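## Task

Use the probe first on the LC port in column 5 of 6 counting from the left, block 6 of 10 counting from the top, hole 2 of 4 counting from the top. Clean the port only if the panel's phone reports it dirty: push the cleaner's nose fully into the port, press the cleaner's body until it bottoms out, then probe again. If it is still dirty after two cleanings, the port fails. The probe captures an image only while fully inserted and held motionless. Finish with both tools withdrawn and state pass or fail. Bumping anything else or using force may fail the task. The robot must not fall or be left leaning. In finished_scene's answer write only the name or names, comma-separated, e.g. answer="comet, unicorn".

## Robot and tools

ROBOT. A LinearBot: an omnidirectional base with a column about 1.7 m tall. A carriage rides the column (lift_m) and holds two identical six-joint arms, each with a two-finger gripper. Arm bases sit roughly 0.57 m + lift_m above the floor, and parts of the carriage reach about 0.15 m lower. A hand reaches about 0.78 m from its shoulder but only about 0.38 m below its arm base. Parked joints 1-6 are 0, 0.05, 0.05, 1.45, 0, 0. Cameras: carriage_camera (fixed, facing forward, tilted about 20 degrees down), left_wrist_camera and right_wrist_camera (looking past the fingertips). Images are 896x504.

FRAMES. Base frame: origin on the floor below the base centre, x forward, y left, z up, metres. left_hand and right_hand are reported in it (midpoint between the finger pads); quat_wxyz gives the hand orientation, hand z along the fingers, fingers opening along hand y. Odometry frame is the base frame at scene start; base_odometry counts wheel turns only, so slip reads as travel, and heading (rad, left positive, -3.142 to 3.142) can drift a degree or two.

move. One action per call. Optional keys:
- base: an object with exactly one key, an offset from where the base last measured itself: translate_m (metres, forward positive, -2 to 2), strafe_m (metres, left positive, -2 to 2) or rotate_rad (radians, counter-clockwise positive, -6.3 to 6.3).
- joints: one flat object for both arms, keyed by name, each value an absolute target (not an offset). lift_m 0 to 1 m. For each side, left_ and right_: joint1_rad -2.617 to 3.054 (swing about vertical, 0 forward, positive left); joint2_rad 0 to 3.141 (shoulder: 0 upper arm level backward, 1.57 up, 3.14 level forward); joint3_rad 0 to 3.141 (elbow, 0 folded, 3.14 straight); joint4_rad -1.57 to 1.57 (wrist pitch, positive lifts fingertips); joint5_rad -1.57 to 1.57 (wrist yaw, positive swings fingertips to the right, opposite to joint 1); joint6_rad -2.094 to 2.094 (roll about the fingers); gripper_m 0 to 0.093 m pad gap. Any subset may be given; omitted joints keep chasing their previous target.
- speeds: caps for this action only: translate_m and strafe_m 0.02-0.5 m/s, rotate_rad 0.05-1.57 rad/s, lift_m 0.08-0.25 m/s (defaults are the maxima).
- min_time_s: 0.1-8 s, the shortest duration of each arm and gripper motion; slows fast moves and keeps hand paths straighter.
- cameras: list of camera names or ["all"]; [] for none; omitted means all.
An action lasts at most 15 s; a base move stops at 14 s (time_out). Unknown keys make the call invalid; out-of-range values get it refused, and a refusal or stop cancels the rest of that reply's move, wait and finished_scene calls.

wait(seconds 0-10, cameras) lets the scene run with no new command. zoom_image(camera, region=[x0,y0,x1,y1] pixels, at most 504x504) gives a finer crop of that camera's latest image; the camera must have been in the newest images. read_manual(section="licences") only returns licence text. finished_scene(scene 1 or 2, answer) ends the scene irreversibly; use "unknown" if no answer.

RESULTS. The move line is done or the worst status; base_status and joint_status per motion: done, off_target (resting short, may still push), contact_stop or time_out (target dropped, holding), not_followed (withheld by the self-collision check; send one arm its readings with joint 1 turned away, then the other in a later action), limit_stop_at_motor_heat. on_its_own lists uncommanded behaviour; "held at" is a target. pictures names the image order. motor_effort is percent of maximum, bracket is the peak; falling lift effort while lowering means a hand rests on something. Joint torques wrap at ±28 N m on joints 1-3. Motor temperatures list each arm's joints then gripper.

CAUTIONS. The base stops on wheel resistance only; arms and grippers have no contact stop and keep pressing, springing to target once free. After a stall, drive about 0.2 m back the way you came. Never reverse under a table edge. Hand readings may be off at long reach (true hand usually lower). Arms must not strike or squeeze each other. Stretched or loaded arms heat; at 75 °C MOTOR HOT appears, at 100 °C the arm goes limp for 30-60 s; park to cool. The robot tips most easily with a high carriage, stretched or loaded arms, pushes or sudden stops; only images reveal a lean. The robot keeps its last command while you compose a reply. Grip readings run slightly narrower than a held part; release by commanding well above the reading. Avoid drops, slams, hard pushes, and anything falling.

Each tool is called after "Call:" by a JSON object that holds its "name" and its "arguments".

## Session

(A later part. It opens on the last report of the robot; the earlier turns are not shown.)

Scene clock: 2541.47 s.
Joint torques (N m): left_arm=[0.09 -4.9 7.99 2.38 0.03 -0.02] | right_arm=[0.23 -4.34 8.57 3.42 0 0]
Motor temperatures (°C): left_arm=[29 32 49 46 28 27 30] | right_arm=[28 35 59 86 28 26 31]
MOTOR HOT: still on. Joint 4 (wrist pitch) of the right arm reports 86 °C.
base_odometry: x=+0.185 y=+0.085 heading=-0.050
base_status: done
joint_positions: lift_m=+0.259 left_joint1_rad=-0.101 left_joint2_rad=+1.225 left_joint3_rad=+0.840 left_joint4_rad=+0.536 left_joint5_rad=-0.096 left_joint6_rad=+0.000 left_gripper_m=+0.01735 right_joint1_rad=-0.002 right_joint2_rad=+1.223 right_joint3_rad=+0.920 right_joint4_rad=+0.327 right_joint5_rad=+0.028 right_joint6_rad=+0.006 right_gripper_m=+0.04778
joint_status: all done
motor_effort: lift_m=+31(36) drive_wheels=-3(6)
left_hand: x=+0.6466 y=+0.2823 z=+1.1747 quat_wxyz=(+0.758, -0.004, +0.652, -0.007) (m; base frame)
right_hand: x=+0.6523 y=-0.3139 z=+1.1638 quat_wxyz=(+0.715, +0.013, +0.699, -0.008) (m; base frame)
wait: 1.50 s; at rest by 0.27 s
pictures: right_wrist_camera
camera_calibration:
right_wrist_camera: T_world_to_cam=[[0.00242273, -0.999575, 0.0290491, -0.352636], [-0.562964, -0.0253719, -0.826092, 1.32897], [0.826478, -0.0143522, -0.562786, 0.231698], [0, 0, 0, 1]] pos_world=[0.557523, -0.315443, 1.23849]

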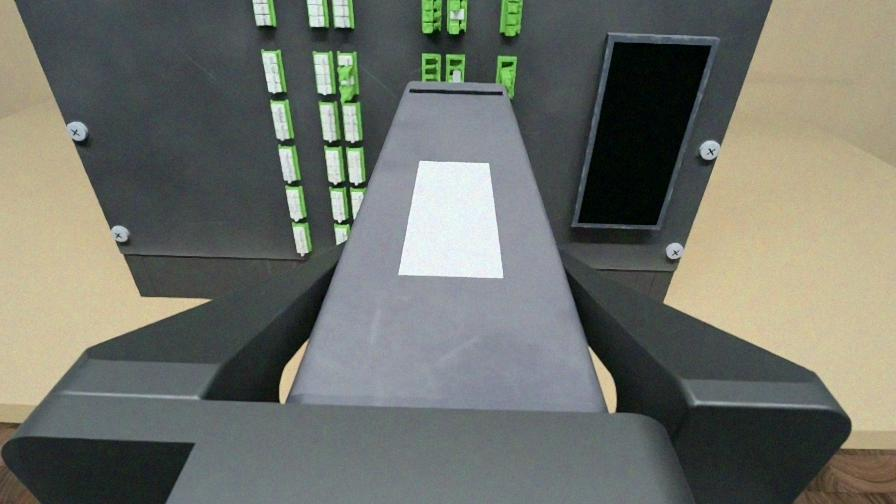

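Call:
{"name": "move", "arguments": {"joints": {"right_joint5_rad": 0.010}, "cameras": []}}

Call:
{"name": "wait", "arguments": {"seconds": 0.8, "cameras": ["right_wrist_camera"]}}

Call:
{"name": "zoom_image", "arguments": {"camera": "right_wrist_camera", "region": [446, 56, 470, 80]}}

Scene clock: 2549.53 s.
Joint torques (N m): left_arm=[0.08 -4.88 8.01 2.37 0.01 0] | right_arm=[0.17 -4.33 8.61 3.42 -0.09 0.01]
Motor temperatures (°C): left_arm=[29 32 49 46 28 27 30] | right_arm=[28 35 59 86 28 26 31]
move: done
MOTOR HOT: still on. Joint 4 (wrist pitch) of the right arm reports 86 °C.
base_odometry: x=+0.185 y=+0.085 heading=-0.050
base_status: not commanded
joint_positions: lift_m=+0.259 left_joint1_rad=-0.101 left_joint2_rad=+1.225 left_joint3_rad=+0.840 left_joint4_rad=+0.536 left_joint5_rad=-0.096 left_joint6_rad=+0.000 left_gripper_m=+0.01735 right_joint1_rad=-0.002 right_joint2_rad=+1.223 right_joint3_rad=+0.920 right_joint4_rad=+0.327 right_joint5_rad=+0.023 right_joint6_rad=+0.006 right_gripper_m=+0.04778
joint_status: all done
motor_effort: lift_m=+31(34) drive_wheels=-3(3)
left_hand: x=+0.6466 y=+0.2823 z=+1.1747 quat_wxyz=(+0.758, -0.004, +0.652, -0.007) (m; base frame)
right_hand: x=+0.6523 y=-0.3131 z=+1.1638 quat_wxyz=(+0.715, +0.011, +0.699, -0.007) (m; base frame)
pictures: none
No camera images: "cameras" was empty.

Scene clock: 2550.33 s.
Joint torques (N m): left_arm=[0.09 -4.89 7.98 2.37 0.02 -0.01] | right_arm=[0.2 -4.34 8.59 3.43 -0.1 0]
Motor temperatures (°C): left_arm=[29 32 49 46 28 27 30] | right_arm=[28 35 59 86 28 26 31]
MOTOR HOT: still on. Joint 4 (wrist pitch) of the right arm reports 86 °C.
base_odometry: x=+0.185 y=+0.085 heading=-0.050
base_status: not commanded
joint_positions: lift_m=+0.259 left_joint1_rad=-0.101 left_joint2_rad=+1.225 left_joint3_rad=+0.840 left_joint4_rad=+0.536 left_joint5_rad=-0.096 left_joint6_rad=+0.000 left_gripper_m=+0.01735 right_joint1_rad=-0.002 right_joint2_rad=+1.223 right_joint3_rad=+0.920 right_joint4_rad=+0.327 right_joint5_rad=+0.022 right_joint6_rad=+0.006 right_gripper_m=+0.04778
joint_status: all done
motor_effort: lift_m=+31(34) drive_wheels=-3(3)
left_hand: x=+0.6466 y=+0.2823 z=+1.1747 quat_wxyz=(+0.758, -0.004, +0.652, -0.007) (m; base frame)
right_hand: x=+0.6523 y=-0.3129 z=+1.1638 quat_wxyz=(+0.715, +0.011, +0.699, -0.006) (m; base frame)
wait: 0.80 s; at rest by 0.27 s
pictures: right_wrist_camera
camera_calibration:
right_wrist_camera: T_world_to_cam=[[0.00816115, -0.99954, 0.0291962, -0.355483], [-0.562799, -0.0287251, -0.826095, 1.32785], [0.826554, -0.00968969, -0.562774, 0.233098], [0, 0, 0, 1]] pos_world=[0.557547, -0.314918, 1.23849]

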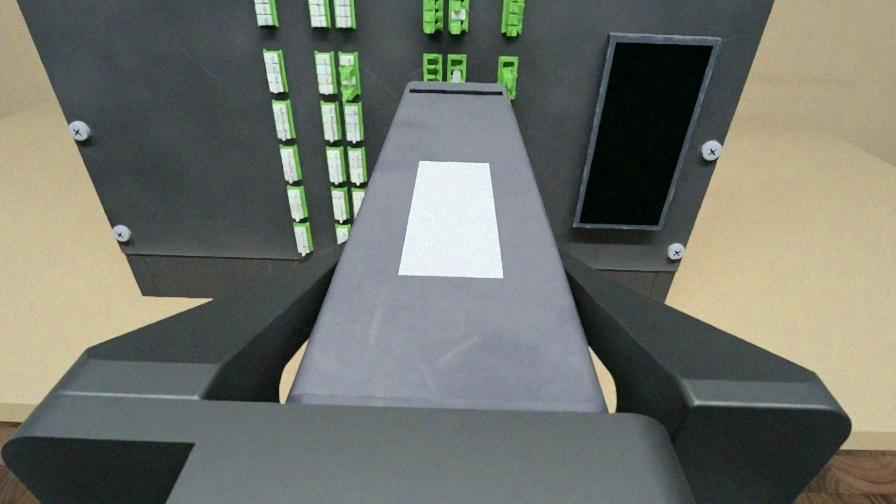

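Scaled by 21.000 from the camera's 896x504 image, which has a finer 1280x720 frame.

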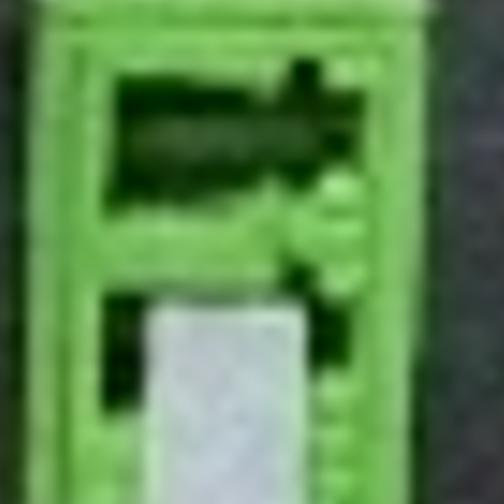

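Call:
{"name": "move", "arguments": {"joints": {"right_joint5_rad": 0.0075}, "cameras": []}}

Call:
{"name": "wait", "arguments": {"seconds": 0.8, "cameras": ["right_wrist_camera"]}}

Call:
{"name": "zoom_image", "arguments": {"camera": "right_wrist_camera", "region": [446, 56, 470, 80]}}

Scene clock: 2555.13 s.
Joint torques (N m): left_arm=[0.09 -4.89 8.03 2.38 0.02 -0.01] | right_arm=[0.21 -4.34 8.59 3.42 -0.09 0.01]
Motor temperatures (°C): left_arm=[29 32 49 46 28 27 30] | right_arm=[28 35 59 86 28 26 31]
move: done
MOTOR HOT: still on. Joint 4 (wrist pitch) of the right arm reports 86 °C.
base_odometry: x=+0.185 y=+0.085 heading=-0.050
base_status: not commanded
joint_positions: lift_m=+0.259 left_joint1_rad=-0.101 left_joint2_rad=+1.225 left_joint3_rad=+0.840 left_joint4_rad=+0.536 left_joint5_rad=-0.096 left_joint6_rad=+0.000 left_gripper_m=+0.01735 right_joint1_rad=-0.002 right_joint2_rad=+1.223 right_joint3_rad=+0.920 right_joint4_rad=+0.327 right_joint5_rad=+0.020 right_joint6_rad=+0.006 right_gripper_m=+0.04778
joint_status: all done
motor_effort: lift_m=+35(35) drive_wheels=-3(3)
left_hand: x=+0.6466 y=+0.2823 z=+1.1747 quat_wxyz=(+0.758, -0.004, +0.652, -0.007) (m; base frame)
right_hand: x=+0.6523 y=-0.3126 z=+1.1638 quat_wxyz=(+0.715, +0.010, +0.699, -0.006) (m; base frame)
pictures: none
No camera images: "cameras" was empty.

Scene clock: 2555.93 s.
Joint torques (N m): left_arm=[0.08 -4.93 8.01 2.37 0.03 -0.02] | right_arm=[0.21 -4.36 8.61 3.42 -0.1 0.01]
Motor temperatures (°C): left_arm=[29 32 49 46 28 27 30] | right_arm=[28 35 59 86 28 26 31]
MOTOR HOT: still on. Joint 4 (wrist pitch) of the right arm reports 86 °C.
base_odometry: x=+0.185 y=+0.085 heading=-0.050
base_status: not commanded
joint_positions: lift_m=+0.259 left_joint1_rad=-0.101 left_joint2_rad=+1.225 left_joint3_rad=+0.840 left_joint4_rad=+0.536 left_joint5_rad=-0.096 left_joint6_rad=+0.000 left_gripper_m=+0.01735 right_joint1_rad=-0.002 right_joint2_rad=+1.223 right_joint3_rad=+0.920 right_joint4_rad=+0.327 right_joint5_rad=+0.019 right_joint6_rad=+0.006 right_gripper_m=+0.04778
joint_status: all done
motor_effort: lift_m=+31(35) drive_wheels=-3(3)
left_hand: x=+0.6466 y=+0.2823 z=+1.1747 quat_wxyz=(+0.758, -0.004, +0.652, -0.007) (m; base frame)
right_hand: x=+0.6523 y=-0.3124 z=+1.1638 quat_wxyz=(+0.715, +0.010, +0.699, -0.005) (m; base frame)
wait: 0.80 s; at rest by 0.27 s
pictures: right_wrist_camera
camera_calibration:
right_wrist_camera: T_world_to_cam=[[0.0108226, -0.999514, 0.0292279, -0.356787], [-0.562732, -0.0302497, -0.826086, 1.32734], [0.826569, -0.00750707, -0.562786, 0.233784], [0, 0, 0, 1]] pos_world=[0.557558, -0.314707, 1.23849]

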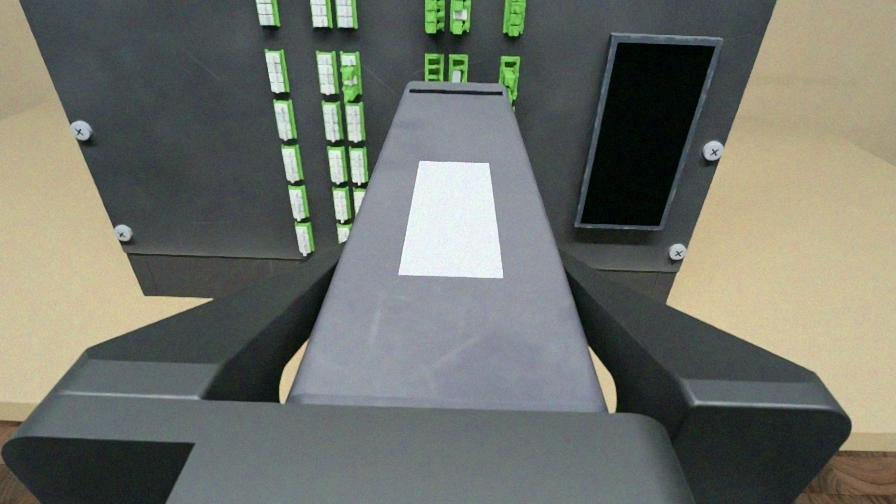

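Scaled by 21.000 from the camera's 896x504 image, which has a finer 1280x720 frame.

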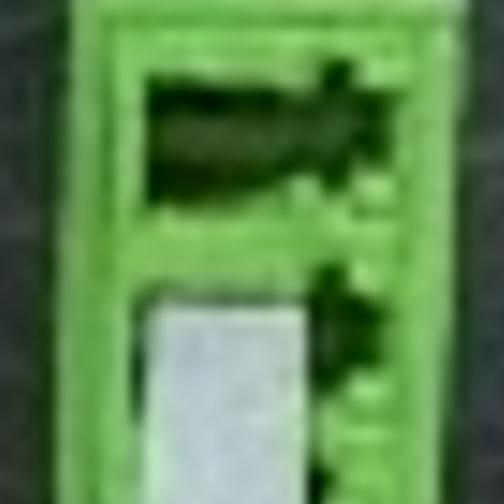

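Call:
{"name": "move", "arguments": {"base": {"translate_m": 0.0017}, "joints": {"right_joint5_rad": 0.0175}, "speeds": {"translate_m": 0.02}, "cameras": []}}

Call:
{"name": "wait", "arguments": {"seconds": 0.8, "cameras": ["right_wrist_camera"]}}

Call:
{"name": "zoom_image", "arguments": {"camera": "right_wrist_camera", "region": [446, 56, 470, 80]}}

Scene clock: 2560.67 s.
Joint torques (N m): left_arm=[0.08 -4.78 8.02 2.34 0.02 -0.01] | right_arm=[0.23 -4.34 8.61 3.37 0.03 0]
Motor temperatures (°C): left_arm=[29 32 49 46 28 27 30] | right_arm=[28 35 59 86 28 26 31]
move: done
MOTOR HOT: still on. Joint 4 (wrist pitch) of the right arm reports 86 °C.
base_odometry: x=+0.186 y=+0.085 heading=-0.049
base_status: done
joint_positions: lift_m=+0.259 left_joint1_rad=-0.101 left_joint2_rad=+1.225 left_joint3_rad=+0.840 left_joint4_rad=+0.537 left_joint5_rad=-0.096 left_joint6_rad=+0.000 left_gripper_m=+0.01735 right_joint1_rad=-0.002 right_joint2_rad=+1.223 right_joint3_rad=+0.920 right_joint4_rad=+0.327 right_joint5_rad=+0.019 right_joint6_rad=+0.006 right_gripper_m=+0.04778
joint_status: all done
motor_effort: lift_m=+31(35) drive_wheels=-3(9)
left_hand: x=+0.6466 y=+0.2823 z=+1.1750 quat_wxyz=(+0.758, -0.004, +0.652, -0.007) (m; base frame)
right_hand: x=+0.6523 y=-0.3124 z=+1.1639 quat_wxyz=(+0.715, +0.010, +0.699, -0.005) (m; base frame)
pictures: none
No camera images: "cameras" was empty.

Scene clock: 2561.47 s.
Joint torques (N m): left_arm=[0.12 -4.89 7.99 2.36 0.02 -0.01] | right_arm=[0.24 -4.31 8.59 3.42 0.03 0]
Motor temperatures (°C): left_arm=[29 32 49 46 28 27 30] | right_arm=[28 35 59 86 28 26 31]
MOTOR HOT: still on. Joint 4 (wrist pitch) of the right arm reports 86 °C.
base_odometry: x=+0.186 y=+0.085 heading=-0.049
base_status: done
joint_positions: lift_m=+0.259 left_joint1_rad=-0.101 left_joint2_rad=+1.225 left_joint3_rad=+0.840 left_joint4_rad=+0.537 left_joint5_rad=-0.096 left_joint6_rad=+0.000 left_gripper_m=+0.01735 right_joint1_rad=-0.002 right_joint2_rad=+1.223 right_joint3_rad=+0.920 right_joint4_rad=+0.327 right_joint5_rad=+0.019 right_joint6_rad=+0.006 right_gripper_m=+0.04778
joint_status: all done
motor_effort: lift_m=+33(35) drive_wheels=+3(9)
left_hand: x=+0.6466 y=+0.2823 z=+1.1750 quat_wxyz=(+0.758, -0.004, +0.652, -0.007) (m; base frame)
right_hand: x=+0.6523 y=-0.3124 z=+1.1639 quat_wxyz=(+0.715, +0.010, +0.699, -0.005) (m; base frame)
wait: 0.80 s; at rest by 0.27 s
pictures: right_wrist_camera
camera_calibration:
right_wrist_camera: T_world_to_cam=[[0.0108121, -0.999514, 0.0292318, -0.356786], [-0.562434, -0.0302497, -0.826289, 1.32742], [0.826771, -0.00750707, -0.562488, 0.233303], [0, 0, 0, 1]] pos_world=[0.557558, -0.314707, 1.23849]

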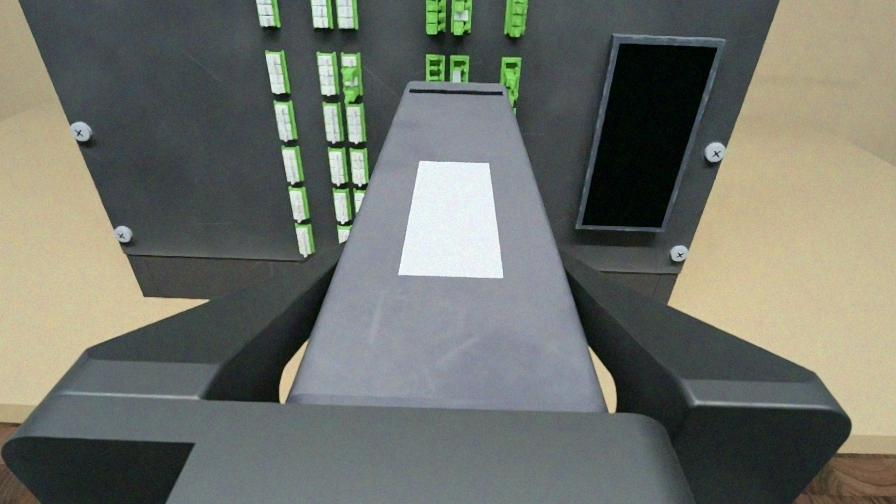

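Scaled by 21.000 from the camera's 896x504 image, which has a finer 1280x720 frame.

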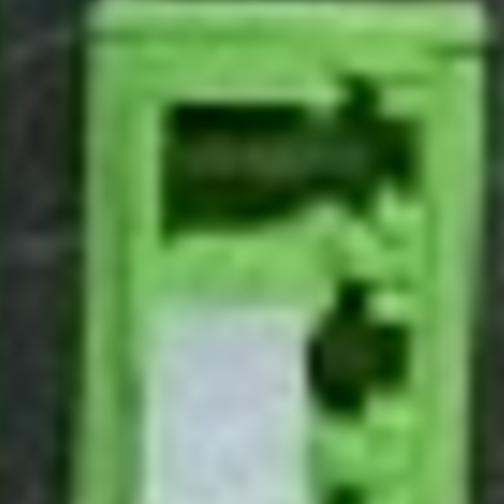

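Call:
{"name": "move", "arguments": {"joints": {"lift_m": 0.2585}, "speeds": {"lift_m": 0.08}, "cameras": []}}

Call:
{"name": "wait", "arguments": {"seconds": 0.8, "cameras": ["right_wrist_camera"]}}

Call:
{"name": "zoom_image", "arguments": {"camera": "right_wrist_camera", "region": [446, 56, 470, 80]}}

Scene clock: 2565.87 s.
Joint torques (N m): left_arm=[0.06 -4.89 8.03 2.41 0.02 -0.01] | right_arm=[0.2 -4.36 8.61 3.4 0.02 0]
Motor temperatures (°C): left_arm=[29 32 49 46 28 27 30] | right_arm=[28 35 59 86 28 26 31]
move: done
MOTOR HOT: still on. Joint 4 (wrist pitch) of the right arm reports 86 °C.
base_odometry: x=+0.186 y=+0.085 heading=-0.049
base_status: not commanded
joint_positions: lift_m=+0.259 left_joint1_rad=-0.101 left_joint2_rad=+1.225 left_joint3_rad=+0.840 left_joint4_rad=+0.537 left_joint5_rad=-0.096 left_joint6_rad=+0.000 left_gripper_m=+0.01735 right_joint1_rad=-0.002 right_joint2_rad=+1.223 right_joint3_rad=+0.920 right_joint4_rad=+0.327 right_joint5_rad=+0.019 right_joint6_rad=+0.006 right_gripper_m=+0.04778
joint_status: all done
motor_effort: lift_m=+26(33) drive_wheels=+3(3)
left_hand: x=+0.6466 y=+0.2823 z=+1.1744 quat_wxyz=(+0.758, -0.004, +0.652, -0.007) (m; base frame)
right_hand: x=+0.6523 y=-0.3124 z=+1.1634 quat_wxyz=(+0.715, +0.010, +0.699, -0.005) (m; base frame)
pictures: none
No camera images: "cameras" was empty.

Scene clock: 2566.67 s.
Joint torques (N m): left_arm=[0.09 -4.89 8.02 2.36 0.02 -0.02] | right_arm=[0.23 -4.31 8.59 3.42 0.03 0.01]
Motor temperatures (°C): left_arm=[29 32 49 46 28 27 30] | right_arm=[28 35 59 86 28 26 31]
MOTOR HOT: still on. Joint 4 (wrist pitch) of the right arm reports 86 °C.
base_odometry: x=+0.186 y=+0.085 heading=-0.049
base_status: not commanded
joint_positions: lift_m=+0.259 left_joint1_rad=-0.101 left_joint2_rad=+1.225 left_joint3_rad=+0.840 left_joint4_rad=+0.537 left_joint5_rad=-0.096 left_joint6_rad=+0.000 left_gripper_m=+0.01735 right_joint1_rad=-0.002 right_joint2_rad=+1.223 right_joint3_rad=+0.920 right_joint4_rad=+0.327 right_joint5_rad=+0.019 right_joint6_rad=+0.006 right_gripper_m=+0.04778
joint_status: all done
motor_effort: lift_m=+29(33) drive_wheels=+3(3)
left_hand: x=+0.6466 y=+0.2823 z=+1.1744 quat_wxyz=(+0.758, -0.004, +0.652, -0.007) (m; base frame)
right_hand: x=+0.6523 y=-0.3124 z=+1.1634 quat_wxyz=(+0.715, +0.010, +0.699, -0.005) (m; base frame)
wait: 0.80 s; at rest by 0.27 s
pictures: right_wrist_camera
camera_calibration:
right_wrist_camera: T_world_to_cam=[[0.0108121, -0.999514, 0.0292318, -0.356771], [-0.562434, -0.0302497, -0.826289, 1.32701], [0.826771, -0.00750707, -0.562488, 0.233021], [0, 0, 0, 1]] pos_world=[0.557558, -0.314707, 1.23799]

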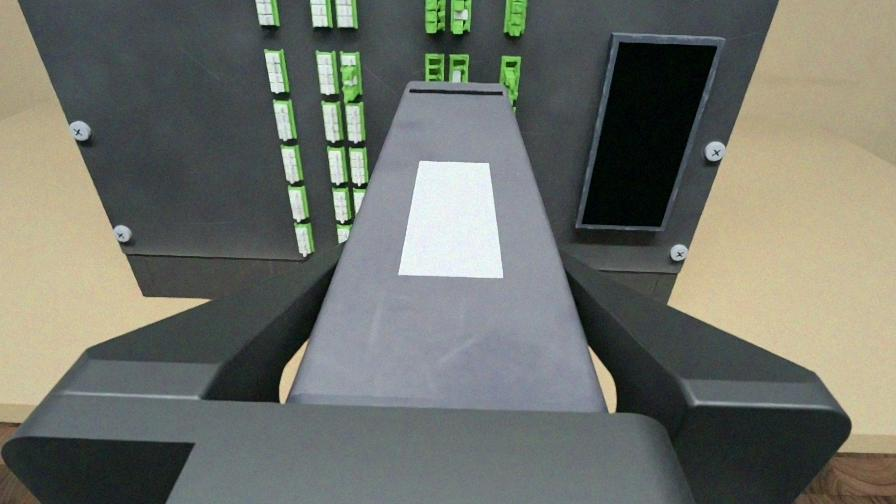

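Scaled by 21.000 from the camera's 896x504 image, which has a finer 1280x720 frame.

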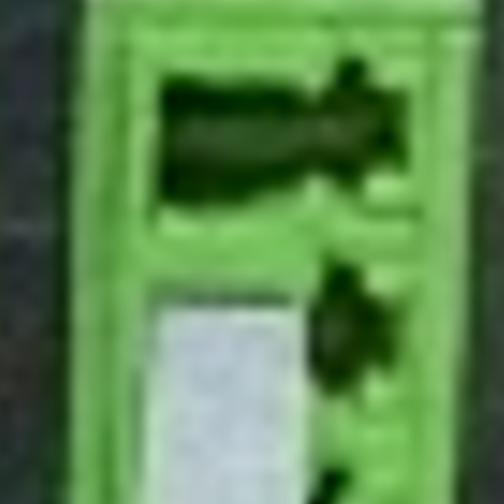

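Call:
{"name": "move", "arguments": {"base": {"translate_m": 0.002}, "speeds": {"translate_m": 0.02}, "cameras": []}}

Call:
{"name": "wait", "arguments": {"seconds": 0.8, "cameras": ["right_wrist_camera"]}}

Call:
{"name": "zoom_image", "arguments": {"camera": "right_wrist_camera", "region": [446, 56, 470, 80]}}

Scene clock: 2572.13 s.
Joint torques (N m): left_arm=[0.06 -4.83 7.83 2.35 0.02 -0.01] | right_arm=[0.2 -4 8.61 3.45 0.02 0.01]
Motor temperatures (°C): left_arm=[29 32 49 46 28 27 30] | right_arm=[28 35 59 86 28 26 31]
move: done
MOTOR HOT: still on. Joint 4 (wrist pitch) of the right arm reports 86 °C.
base_odometry: x=+0.188 y=+0.085 heading=-0.049
base_status: done
joint_positions: lift_m=+0.259 left_joint1_rad=-0.101 left_joint2_rad=+1.225 left_joint3_rad=+0.840 left_joint4_rad=+0.537 left_joint5_rad=-0.096 left_joint6_rad=+0.000 left_gripper_m=+0.01735 right_joint1_rad=-0.002 right_joint2_rad=+1.220 right_joint3_rad=+0.920 right_joint4_rad=+0.324 right_joint5_rad=+0.019 right_joint6_rad=+0.006 right_gripper_m=+0.04778
joint_status: not commanded
motor_effort: lift_m=+31(36) drive_wheels=+3(9)
left_hand: x=+0.6465 y=+0.2823 z=+1.1745 quat_wxyz=(+0.759, -0.004, +0.652, -0.007) (m; base frame)
right_hand: x=+0.6514 y=-0.3124 z=+1.1642 quat_wxyz=(+0.716, +0.010, +0.698, -0.005) (m; base frame)
pictures: none
No camera images: "cameras" was empty.

Scene clock: 2572.93 s.
Joint torques (N m): left_arm=[0.09 -4.92 8.03 2.36 0.03 -0.02] | right_arm=[0.21 -4 8.59 3.45 0.02 0.01]
Motor temperatures (°C): left_arm=[29 32 49 46 28 27 30] | right_arm=[28 35 59 86 28 26 31]
MOTOR HOT: still on. Joint 4 (wrist pitch) of the right arm reports 86 °C.
base_odometry: x=+0.188 y=+0.085 heading=-0.049
base_status: done
joint_positions: lift_m=+0.259 left_joint1_rad=-0.101 left_joint2_rad=+1.225 left_joint3_rad=+0.840 left_joint4_rad=+0.537 left_joint5_rad=-0.096 left_joint6_rad=+0.000 left_gripper_m=+0.01735 right_joint1_rad=-0.002 right_joint2_rad=+1.220 right_joint3_rad=+0.920 right_joint4_rad=+0.324 right_joint5_rad=+0.019 right_joint6_rad=+0.006 right_gripper_m=+0.04778
joint_status: not commanded
motor_effort: lift_m=+28(36) drive_wheels=+3(9)
left_hand: x=+0.6465 y=+0.2823 z=+1.1745 quat_wxyz=(+0.759, -0.004, +0.652, -0.007) (m; base frame)
right_hand: x=+0.6514 y=-0.3124 z=+1.1642 quat_wxyz=(+0.716, +0.010, +0.698, -0.005) (m; base frame)
wait: 0.80 s; at rest by 0.27 s
pictures: right_wrist_camera
camera_calibration:
right_wrist_camera: T_world_to_cam=[[0.0107903, -0.999514, 0.0292403, -0.35678], [-0.561792, -0.0302503, -0.826725, 1.32727], [0.827208, -0.00750635, -0.561846, 0.233124], [0, 0, 0, 1]] pos_world=[0.556657, -0.314707, 1.2387]

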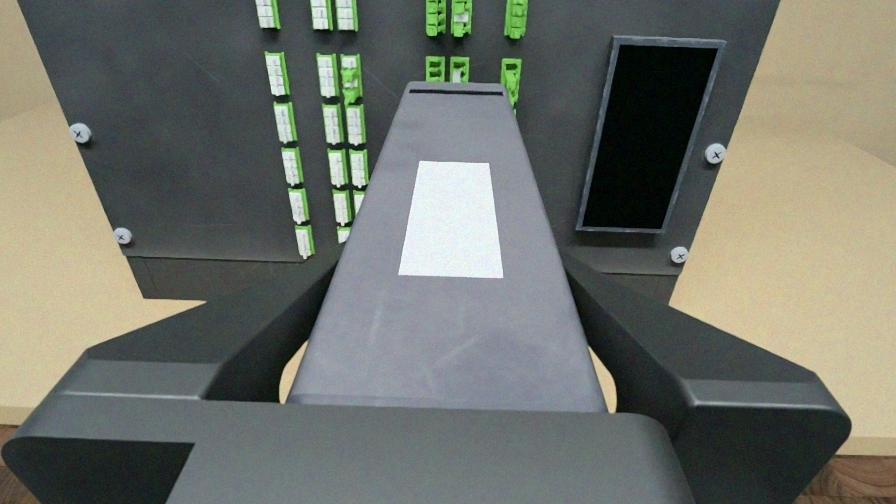

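Scaled by 21.000 from the camera's 896x504 image, which has a finer 1280x720 frame.

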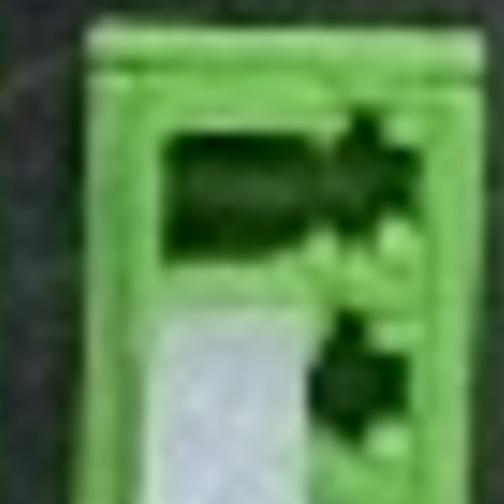

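Call:
{"name": "move", "arguments": {"base": {"translate_m": -0.002}, "joints": {"lift_m": 0.2575}, "speeds": {"translate_m": 0.02, "lift_m": 0.08}, "cameras": []}}

Call:
{"name": "wait", "arguments": {"seconds": 1.2, "cameras": ["right_wrist_camera"]}}

Call:
{"name": "zoom_image", "arguments": {"camera": "right_wrist_camera", "region": [446, 56, 470, 80]}}

Scene clock: 2599.03 s.
Joint torques (N m): left_arm=[0.08 -5.16 8.01 2.36 0.02 -0.02] | right_arm=[0.18 -4.08 8.59 3.36 0.03 0.01]
Motor temperatures (°C): left_arm=[29 32 49 46 28 27 30] | right_arm=[28 35 59 87 28 26 31]
move: done
MOTOR HOT: still on. Joint 4 (wrist pitch) of the right arm reports 87 °C.
base_odometry: x=+0.186 y=+0.085 heading=-0.049
base_status: done
joint_positions: lift_m=+0.258 left_joint1_rad=-0.101 left_joint2_rad=+1.225 left_joint3_rad=+0.840 left_joint4_rad=+0.537 left_joint5_rad=-0.096 left_joint6_rad=+0.000 left_gripper_m=+0.01735 right_joint1_rad=-0.002 right_joint2_rad=+1.221 right_joint3_rad=+0.920 right_joint4_rad=+0.327 right_joint5_rad=+0.019 right_joint6_rad=+0.006 right_gripper_m=+0.04778
joint_status: all done
motor_effort: lift_m=+31(35) drive_wheels=+1(8)
left_hand: x=+0.6466 y=+0.2823 z=+1.1733 quat_wxyz=(+0.758, -0.004, +0.652, -0.007) (m; base frame)
right_hand: x=+0.6517 y=-0.3124 z=+1.1634 quat_wxyz=(+0.716, +0.010, +0.698, -0.005) (m; base frame)
pictures: none
No camera images: "cameras" was empty.

Scene clock: 2600.23 s.
Joint torques (N m): left_arm=[0.09 -4.94 8.02 2.36 0.02 -0.02] | right_arm=[0.18 -4.1 8.58 3.42 0.02 0]
Motor temperatures (°C): left_arm=[29 32 49 46 28 27 30] | right_arm=[28 35 59 87 28 26 31]
MOTOR HOT: still on. Joint 4 (wrist pitch) of the right arm reports 87 °C.
base_odometry: x=+0.186 y=+0.085 heading=-0.049
base_status: done
joint_positions: lift_m=+0.258 left_joint1_rad=-0.101 left_joint2_rad=+1.225 left_joint3_rad=+0.840 left_joint4_rad=+0.537 left_joint5_rad=-0.096 left_joint6_rad=+0.000 left_gripper_m=+0.01735 right_joint1_rad=-0.002 right_joint2_rad=+1.221 right_joint3_rad=+0.920 right_joint4_rad=+0.327 right_joint5_rad=+0.019 right_joint6_rad=+0.006 right_gripper_m=+0.04778
joint_status: all done
motor_effort: lift_m=+32(35) drive_wheels=+0(8)
left_hand: x=+0.6466 y=+0.2823 z=+1.1733 quat_wxyz=(+0.758, -0.004, +0.652, -0.007) (m; base frame)
right_hand: x=+0.6517 y=-0.3124 z=+1.1634 quat_wxyz=(+0.716, +0.010, +0.698, -0.005) (m; base frame)
wait: 1.20 s; at rest by 0.27 s
pictures: right_wrist_camera
camera_calibration:
right_wrist_camera: T_world_to_cam=[[0.0107342, -0.999514, 0.02926, -0.356748], [-0.560232, -0.0302493, -0.827783, 1.32703], [0.828266, -0.00750675, -0.560285, 0.230019], [0, 0, 0, 1]] pos_world=[0.556755, -0.314707, 1.23781]

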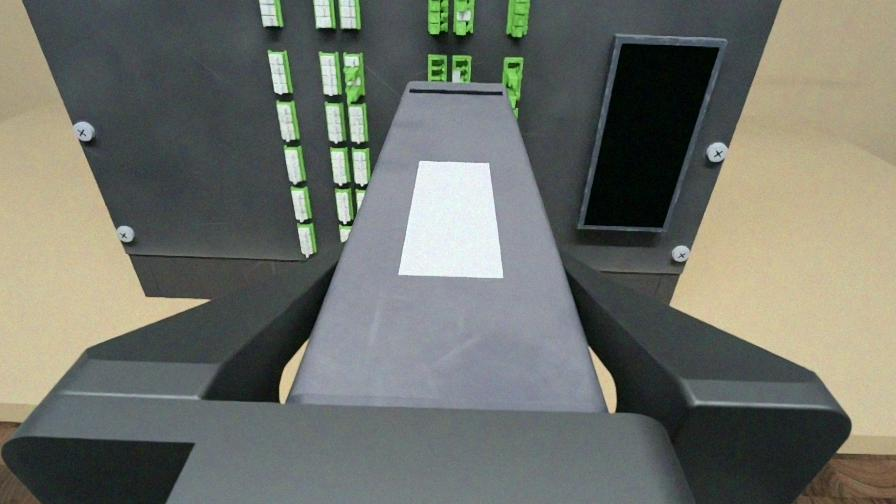

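Scaled by 21.000 from the camera's 896x504 image, which has a finer 1280x720 frame.

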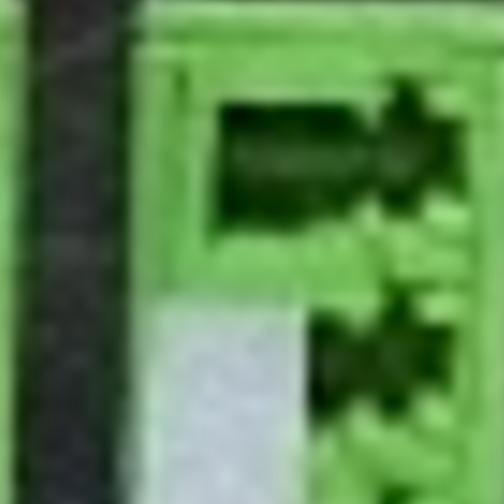

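Call:
{"name": "move", "arguments": {"joints": {"right_joint5_rad": 0.038}, "cameras": []}}

Call:
{"name": "wait", "arguments": {"seconds": 0.8, "cameras": ["right_wrist_camera"]}}

Call:
{"name": "zoom_image", "arguments": {"camera": "right_wrist_camera", "region": [446, 56, 470, 80]}}

Scene clock: 2605.73 s.
Joint torques (N m): left_arm=[0.06 -4.94 7.98 2.35 0.02 -0.01] | right_arm=[0.23 -4.08 8.62 3.41 0.17 0.01]
Motor temperatures (°C): left_arm=[29 32 49 46 28 27 30] | right_arm=[28 35 59 87 28 26 31]
move: done
MOTOR HOT: still on. Joint 4 (wrist pitch) of the right arm reports 87 °C.
base_odometry: x=+0.186 y=+0.085 heading=-0.049
base_status: not commanded
joint_positions: lift_m=+0.258 left_joint1_rad=-0.101 left_joint2_rad=+1.225 left_joint3_rad=+0.840 left_joint4_rad=+0.537 left_joint5_rad=-0.096 left_joint6_rad=+0.000 left_gripper_m=+0.01735 right_joint1_rad=-0.002 right_joint2_rad=+1.221 right_joint3_rad=+0.920 right_joint4_rad=+0.327 right_joint5_rad=+0.025 right_joint6_rad=+0.006 right_gripper_m=+0.04778
joint_status: all done
motor_effort: lift_m=+32(34) drive_wheels=+0(0)
left_hand: x=+0.6466 y=+0.2823 z=+1.1733 quat_wxyz=(+0.758, -0.004, +0.652, -0.007) (m; base frame)
right_hand: x=+0.6516 y=-0.3135 z=+1.1634 quat_wxyz=(+0.716, +0.012, +0.698, -0.007) (m; base frame)
pictures: none
No camera images: "cameras" was empty.

Scene clock: 2606.53 s.
Joint torques (N m): left_arm=[0.03 -4.94 8.01 2.36 0.02 -0.02] | right_arm=[0.24 -4.1 8.58 3.42 0.17 0.01]
Motor temperatures (°C): left_arm=[29 32 49 46 28 27 30] | right_arm=[28 35 59 87 28 26 31]
MOTOR HOT: still on. Joint 4 (wrist pitch) of the right arm reports 87 °C.
base_odometry: x=+0.186 y=+0.085 heading=-0.049
base_status: not commanded
joint_positions: lift_m=+0.258 left_joint1_rad=-0.101 left_joint2_rad=+1.225 left_joint3_rad=+0.840 left_joint4_rad=+0.537 left_joint5_rad=-0.096 left_joint6_rad=+0.000 left_gripper_m=+0.01735 right_joint1_rad=-0.002 right_joint2_rad=+1.221 right_joint3_rad=+0.920 right_joint4_rad=+0.327 right_joint5_rad=+0.026 right_joint6_rad=+0.006 right_gripper_m=+0.04778
joint_status: all done
motor_effort: lift_m=+33(34) drive_wheels=+0(0)
left_hand: x=+0.6466 y=+0.2823 z=+1.1733 quat_wxyz=(+0.758, -0.004, +0.652, -0.007) (m; base frame)
right_hand: x=+0.6516 y=-0.3137 z=+1.1634 quat_wxyz=(+0.716, +0.012, +0.698, -0.008) (m; base frame)
wait: 0.80 s; at rest by 0.27 s
pictures: right_wrist_camera
camera_calibration:
right_wrist_camera: T_world_to_cam=[[0.00347118, -0.999569, 0.0291434, -0.353208], [-0.560443, -0.026081, -0.827782, 1.32842], [0.828186, -0.0134599, -0.560292, 0.228216], [0, 0, 0, 1]] pos_world=[0.556725, -0.315338, 1.2378]

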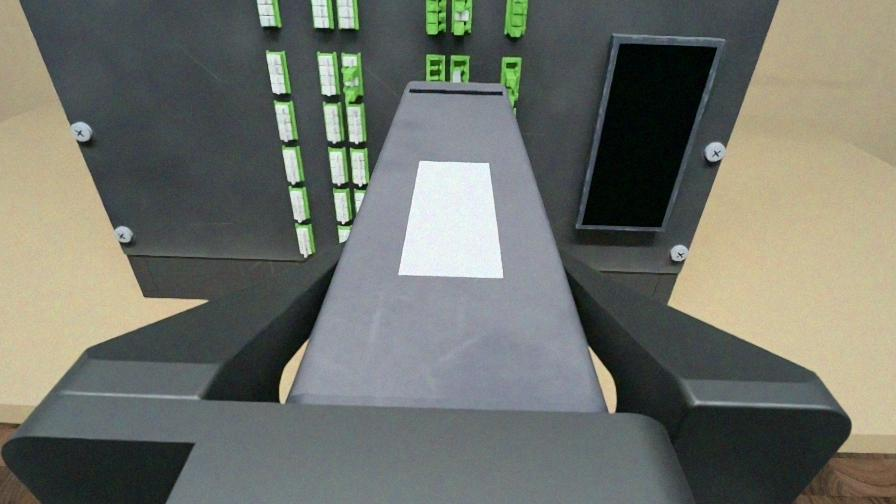

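Scaled by 21.000 from the camera's 896x504 image, which has a finer 1280x720 frame.

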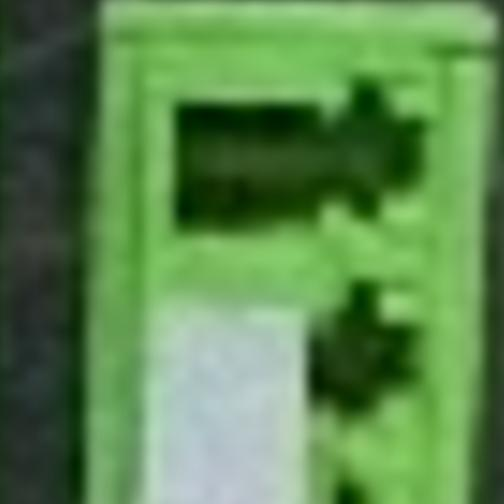

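Call:
{"name": "move", "arguments": {"joints": {"right_joint5_rad": 0.041, "lift_m": 0.2569}, "speeds": {"lift_m": 0.08}, "cameras": []}}

Call:
{"name": "wait", "arguments": {"seconds": 0.8, "cameras": ["right_wrist_camera"]}}

Call:
{"name": "zoom_image", "arguments": {"camera": "right_wrist_camera", "region": [446, 56, 470, 80]}}

Scene clock: 2615.63 s.
Joint torques (N m): left_arm=[0.08 -5.04 7.94 2.38 0.02 -0.01] | right_arm=[0.2 -4.1 8.59 3.42 0.17 0]
Motor temperatures (°C): left_arm=[29 32 49 46 28 27 30] | right_arm=[28 36 59 87 28 26 31]
move: done
MOTOR HOT: still on. Joint 4 (wrist pitch) of the right arm reports 87 °C.
base_odometry: x=+0.186 y=+0.085 heading=-0.049
base_status: not commanded
joint_positions: lift_m=+0.257 left_joint1_rad=-0.101 left_joint2_rad=+1.225 left_joint3_rad=+0.840 left_joint4_rad=+0.537 left_joint5_rad=-0.096 left_joint6_rad=+0.000 left_gripper_m=+0.01735 right_joint1_rad=-0.002 right_joint2_rad=+1.221 right_joint3_rad=+0.920 right_joint4_rad=+0.327 right_joint5_rad=+0.029 right_joint6_rad=+0.006 right_gripper_m=+0.04778
joint_status: all done
motor_effort: lift_m=+32(35) drive_wheels=+0(1)
left_hand: x=+0.6466 y=+0.2823 z=+1.1728 quat_wxyz=(+0.758, -0.004, +0.652, -0.007) (m; base frame)
right_hand: x=+0.6516 y=-0.3141 z=+1.1628 quat_wxyz=(+0.716, +0.013, +0.698, -0.009) (m; base frame)
pictures: none
No camera images: "cameras" was empty.

Scene clock: 2616.43 s.
Joint torques (N m): left_arm=[0.06 -4.93 7.98 2.35 0.01 -0.01] | right_arm=[0.2 -4.11 8.57 3.42 0.17 0]
Motor temperatures (°C): left_arm=[29 32 49 46 28 27 30] | right_arm=[28 36 59 87 28 26 31]
MOTOR HOT: still on. Joint 4 (wrist pitch) of the right arm reports 87 °C.
base_odometry: x=+0.186 y=+0.085 heading=-0.049
base_status: not commanded
joint_positions: lift_m=+0.257 left_joint1_rad=-0.101 left_joint2_rad=+1.225 left_joint3_rad=+0.840 left_joint4_rad=+0.537 left_joint5_rad=-0.096 left_joint6_rad=+0.000 left_gripper_m=+0.01735 right_joint1_rad=-0.002 right_joint2_rad=+1.221 right_joint3_rad=+0.920 right_joint4_rad=+0.327 right_joint5_rad=+0.030 right_joint6_rad=+0.006 right_gripper_m=+0.04778
joint_status: all done
motor_effort: lift_m=+35(35) drive_wheels=+0(1)
left_hand: x=+0.6466 y=+0.2823 z=+1.1728 quat_wxyz=(+0.758, -0.004, +0.652, -0.007) (m; base frame)
right_hand: x=+0.6516 y=-0.3142 z=+1.1628 quat_wxyz=(+0.716, +0.013, +0.698, -0.009) (m; base frame)
wait: 0.80 s; at rest by 0.27 s
pictures: right_wrist_camera
camera_calibration:
right_wrist_camera: T_world_to_cam=[[0.000394566, -0.999579, 0.0290192, -0.35154], [-0.560497, -0.0242535, -0.827801, 1.32854], [0.828156, -0.0159386, -0.560271, 0.227095], [0, 0, 0, 1]] pos_world=[0.556713, -0.315551, 1.2372]

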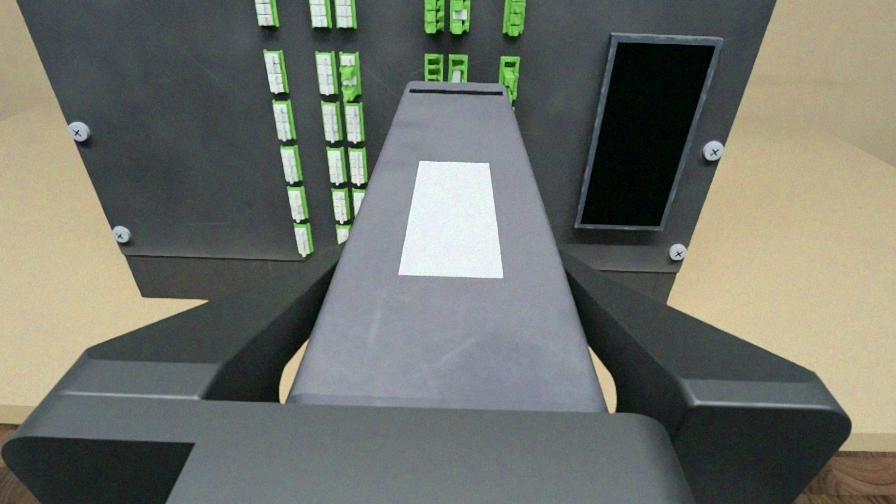

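Scaled by 21.000 from the camera's 896x504 image, which has a finer 1280x720 frame.

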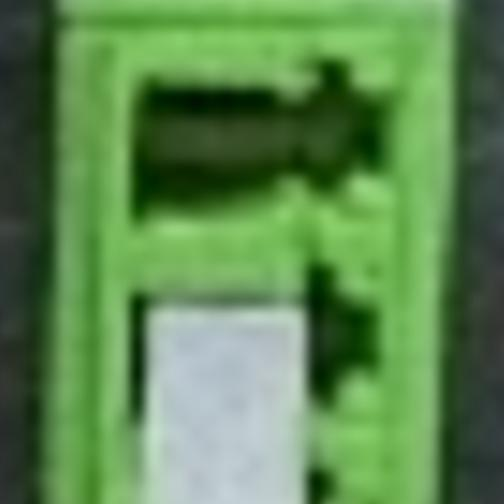

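Call:
{"name": "move", "arguments": {"base": {"translate_m": 0.0012}, "joints": {"right_joint5_rad": 0.030}, "speeds": {"translate_m": 0.02}, "cameras": []}}

Call:
{"name": "wait", "arguments": {"seconds": 0.8, "cameras": ["right_wrist_camera"]}}

Call:
{"name": "zoom_image", "arguments": {"camera": "right_wrist_camera", "region": [446, 56, 470, 80]}}

Scene clock: 2624.17 s.
Joint torques (N m): left_arm=[0.03 -4.97 7.99 2.37 0.02 -0.01] | right_arm=[0.21 -4.05 8.62 3.43 0.04 0]
Motor temperatures (°C): left_arm=[29 32 49 46 28 27 30] | right_arm=[28 36 59 87 28 26 31]
move: done
MOTOR HOT: still on. Joint 4 (wrist pitch) of the right arm reports 87 °C.
base_odometry: x=+0.188 y=+0.085 heading=-0.049
base_status: done
joint_positions: lift_m=+0.257 left_joint1_rad=-0.101 left_joint2_rad=+1.226 left_joint3_rad=+0.840 left_joint4_rad=+0.537 left_joint5_rad=-0.096 left_joint6_rad=+0.000 left_gripper_m=+0.01735 right_joint1_rad=-0.002 right_joint2_rad=+1.221 right_joint3_rad=+0.920 right_joint4_rad=+0.327 right_joint5_rad=+0.030 right_joint6_rad=+0.006 right_gripper_m=+0.04778
joint_status: all done
motor_effort: lift_m=+33(33) drive_wheels=-2(7)
left_hand: x=+0.6467 y=+0.2823 z=+1.1726 quat_wxyz=(+0.758, -0.004, +0.652, -0.007) (m; base frame)
right_hand: x=+0.6516 y=-0.3142 z=+1.1627 quat_wxyz=(+0.716, +0.013, +0.698, -0.009) (m; base frame)
pictures: none
No camera images: "cameras" was empty.

Scene clock: 2624.97 s.
Joint torques (N m): left_arm=[0.09 -4.98 8.01 2.4 0.02 -0.02] | right_arm=[0.2 -4.08 8.58 3.43 0.05 0.01]
Motor temperatures (°C): left_arm=[29 32 49 46 28 27 30] | right_arm=[28 36 59 87 28 26 31]
MOTOR HOT: still on. Joint 4 (wrist pitch) of the right arm reports 87 °C.
base_odometry: x=+0.188 y=+0.085 heading=-0.049
base_status: done
joint_positions: lift_m=+0.257 left_joint1_rad=-0.101 left_joint2_rad=+1.226 left_joint3_rad=+0.840 left_joint4_rad=+0.537 left_joint5_rad=-0.096 left_joint6_rad=+0.000 left_gripper_m=+0.01735 right_joint1_rad=-0.002 right_joint2_rad=+1.221 right_joint3_rad=+0.920 right_joint4_rad=+0.327 right_joint5_rad=+0.030 right_joint6_rad=+0.006 right_gripper_m=+0.04778
joint_status: all done
motor_effort: lift_m=+33(33) drive_wheels=-1(7)
left_hand: x=+0.6467 y=+0.2823 z=+1.1726 quat_wxyz=(+0.758, -0.004, +0.652, -0.007) (m; base frame)
right_hand: x=+0.6516 y=-0.3142 z=+1.1628 quat_wxyz=(+0.716, +0.013, +0.698, -0.009) (m; base frame)
wait: 0.80 s; at rest by 0.27 s
pictures: right_wrist_camera
camera_calibration:
right_wrist_camera: T_world_to_cam=[[0.000394566, -0.999579, 0.0290192, -0.35154], [-0.560497, -0.0242535, -0.827801, 1.32854], [0.828156, -0.0159386, -0.560271, 0.227095], [0, 0, 0, 1]] pos_world=[0.556713, -0.315551, 1.2372]

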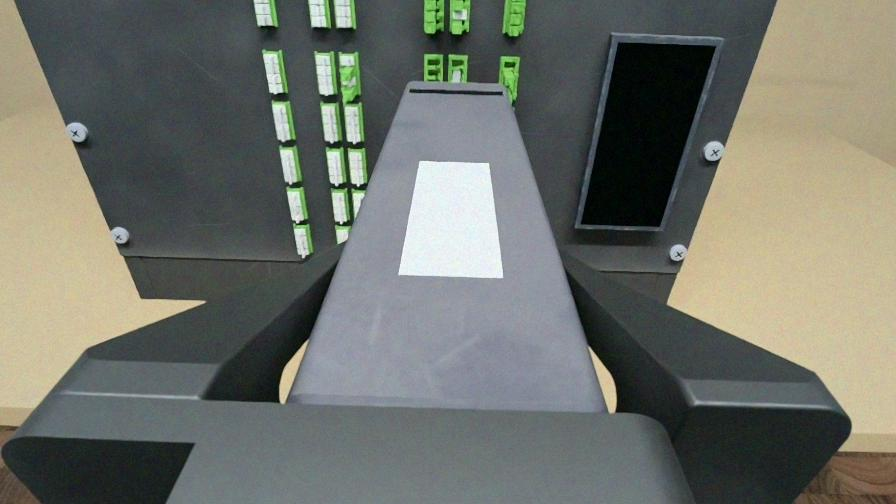

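Scaled by 21.000 from the camera's 896x504 image, which has a finer 1280x720 frame.

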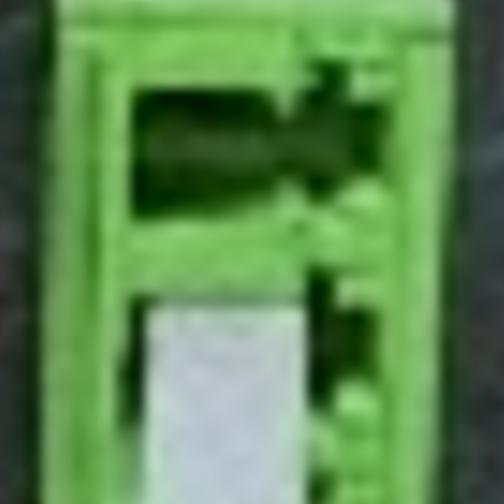

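Call:
{"name": "move", "arguments": {"joints": {"right_joint5_rad": 0.0145}, "cameras": []}}

Call:
{"name": "wait", "arguments": {"seconds": 0.8, "cameras": ["right_wrist_camera"]}}

Call:
{"name": "zoom_image", "arguments": {"camera": "right_wrist_camera", "region": [446, 56, 470, 80]}}

Scene clock: 2630.57 s.
Joint torques (N m): left_arm=[0.06 -4.98 7.95 2.35 0.02 -0.02] | right_arm=[0.21 -4.08 8.59 3.42 -0.11 0.01]
Motor temperatures (°C): left_arm=[29 32 49 46 28 27 30] | right_arm=[28 36 59 87 28 26 31]
move: done
MOTOR HOT: still on. Joint 4 (wrist pitch) of the right arm reports 87 °C.
base_odometry: x=+0.188 y=+0.085 heading=-0.049
base_status: not commanded
joint_positions: lift_m=+0.257 left_joint1_rad=-0.101 left_joint2_rad=+1.226 left_joint3_rad=+0.840 left_joint4_rad=+0.537 left_joint5_rad=-0.096 left_joint6_rad=+0.000 left_gripper_m=+0.01735 right_joint1_rad=-0.002 right_joint2_rad=+1.221 right_joint3_rad=+0.920 right_joint4_rad=+0.327 right_joint5_rad=+0.027 right_joint6_rad=+0.006 right_gripper_m=+0.04778
joint_status: all done
motor_effort: lift_m=+31(35) drive_wheels=+1(1)
left_hand: x=+0.6467 y=+0.2823 z=+1.1726 quat_wxyz=(+0.758, -0.004, +0.652, -0.007) (m; base frame)
right_hand: x=+0.6516 y=-0.3138 z=+1.1628 quat_wxyz=(+0.716, +0.012, +0.698, -0.008) (m; base frame)
pictures: none
No camera images: "cameras" was empty.

Scene clock: 2631.37 s.
Joint torques (N m): left_arm=[0.1 -4.97 8.01 2.36 0.02 -0.01] | right_arm=[0.18 -4.1 8.58 3.42 -0.09 0.01]
Motor temperatures (°C): left_arm=[29 32 49 46 28 27 30] | right_arm=[28 36 59 87 28 26 31]
MOTOR HOT: still on. Joint 4 (wrist pitch) of the right arm reports 87 °C.
base_odometry: x=+0.188 y=+0.085 heading=-0.049
base_status: not commanded
joint_positions: lift_m=+0.257 left_joint1_rad=-0.101 left_joint2_rad=+1.226 left_joint3_rad=+0.840 left_joint4_rad=+0.537 left_joint5_rad=-0.096 left_joint6_rad=+0.000 left_gripper_m=+0.01735 right_joint1_rad=-0.002 right_joint2_rad=+1.221 right_joint3_rad=+0.920 right_joint4_rad=+0.327 right_joint5_rad=+0.026 right_joint6_rad=+0.006 right_gripper_m=+0.04778
joint_status: all done
motor_effort: lift_m=+29(35) drive_wheels=+1(1)
left_hand: x=+0.6467 y=+0.2823 z=+1.1726 quat_wxyz=(+0.758, -0.004, +0.652, -0.007) (m; base frame)
right_hand: x=+0.6516 y=-0.3136 z=+1.1628 quat_wxyz=(+0.716, +0.012, +0.698, -0.008) (m; base frame)
wait: 0.80 s; at rest by 0.27 s
pictures: right_wrist_camera
camera_calibration:
right_wrist_camera: T_world_to_cam=[[0.00383161, -0.999568, 0.0291451, -0.353291], [-0.560436, -0.0262844, -0.82778, 1.32786], [0.828189, -0.0131622, -0.560295, 0.227975], [0, 0, 0, 1]] pos_world=[0.556727, -0.315236, 1.2372]

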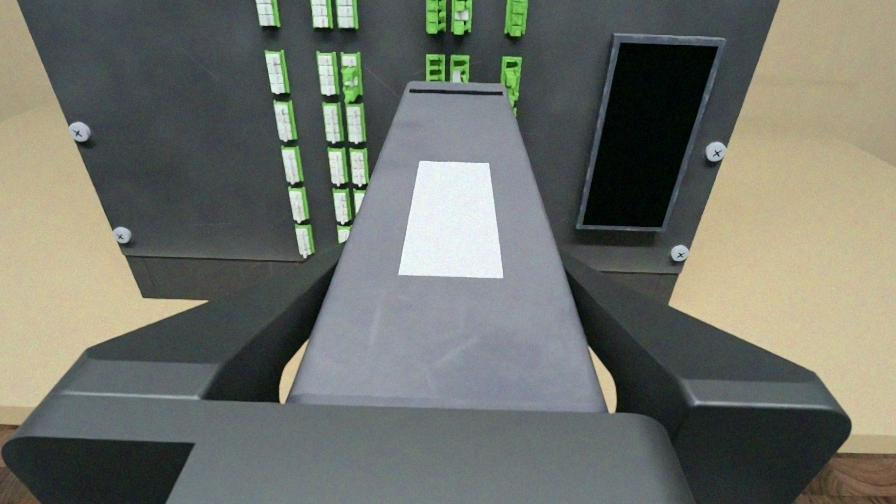

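Scaled by 21.000 from the camera's 896x504 image, which has a finer 1280x720 frame.

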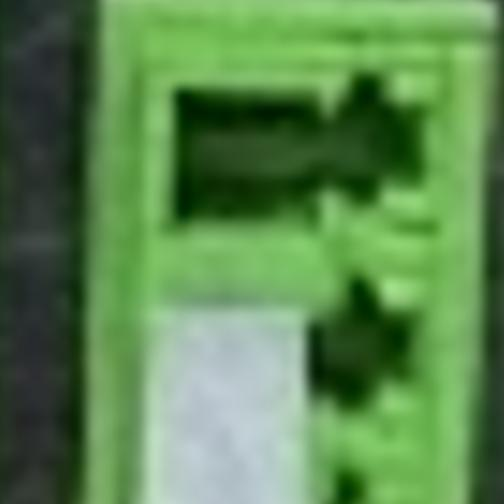

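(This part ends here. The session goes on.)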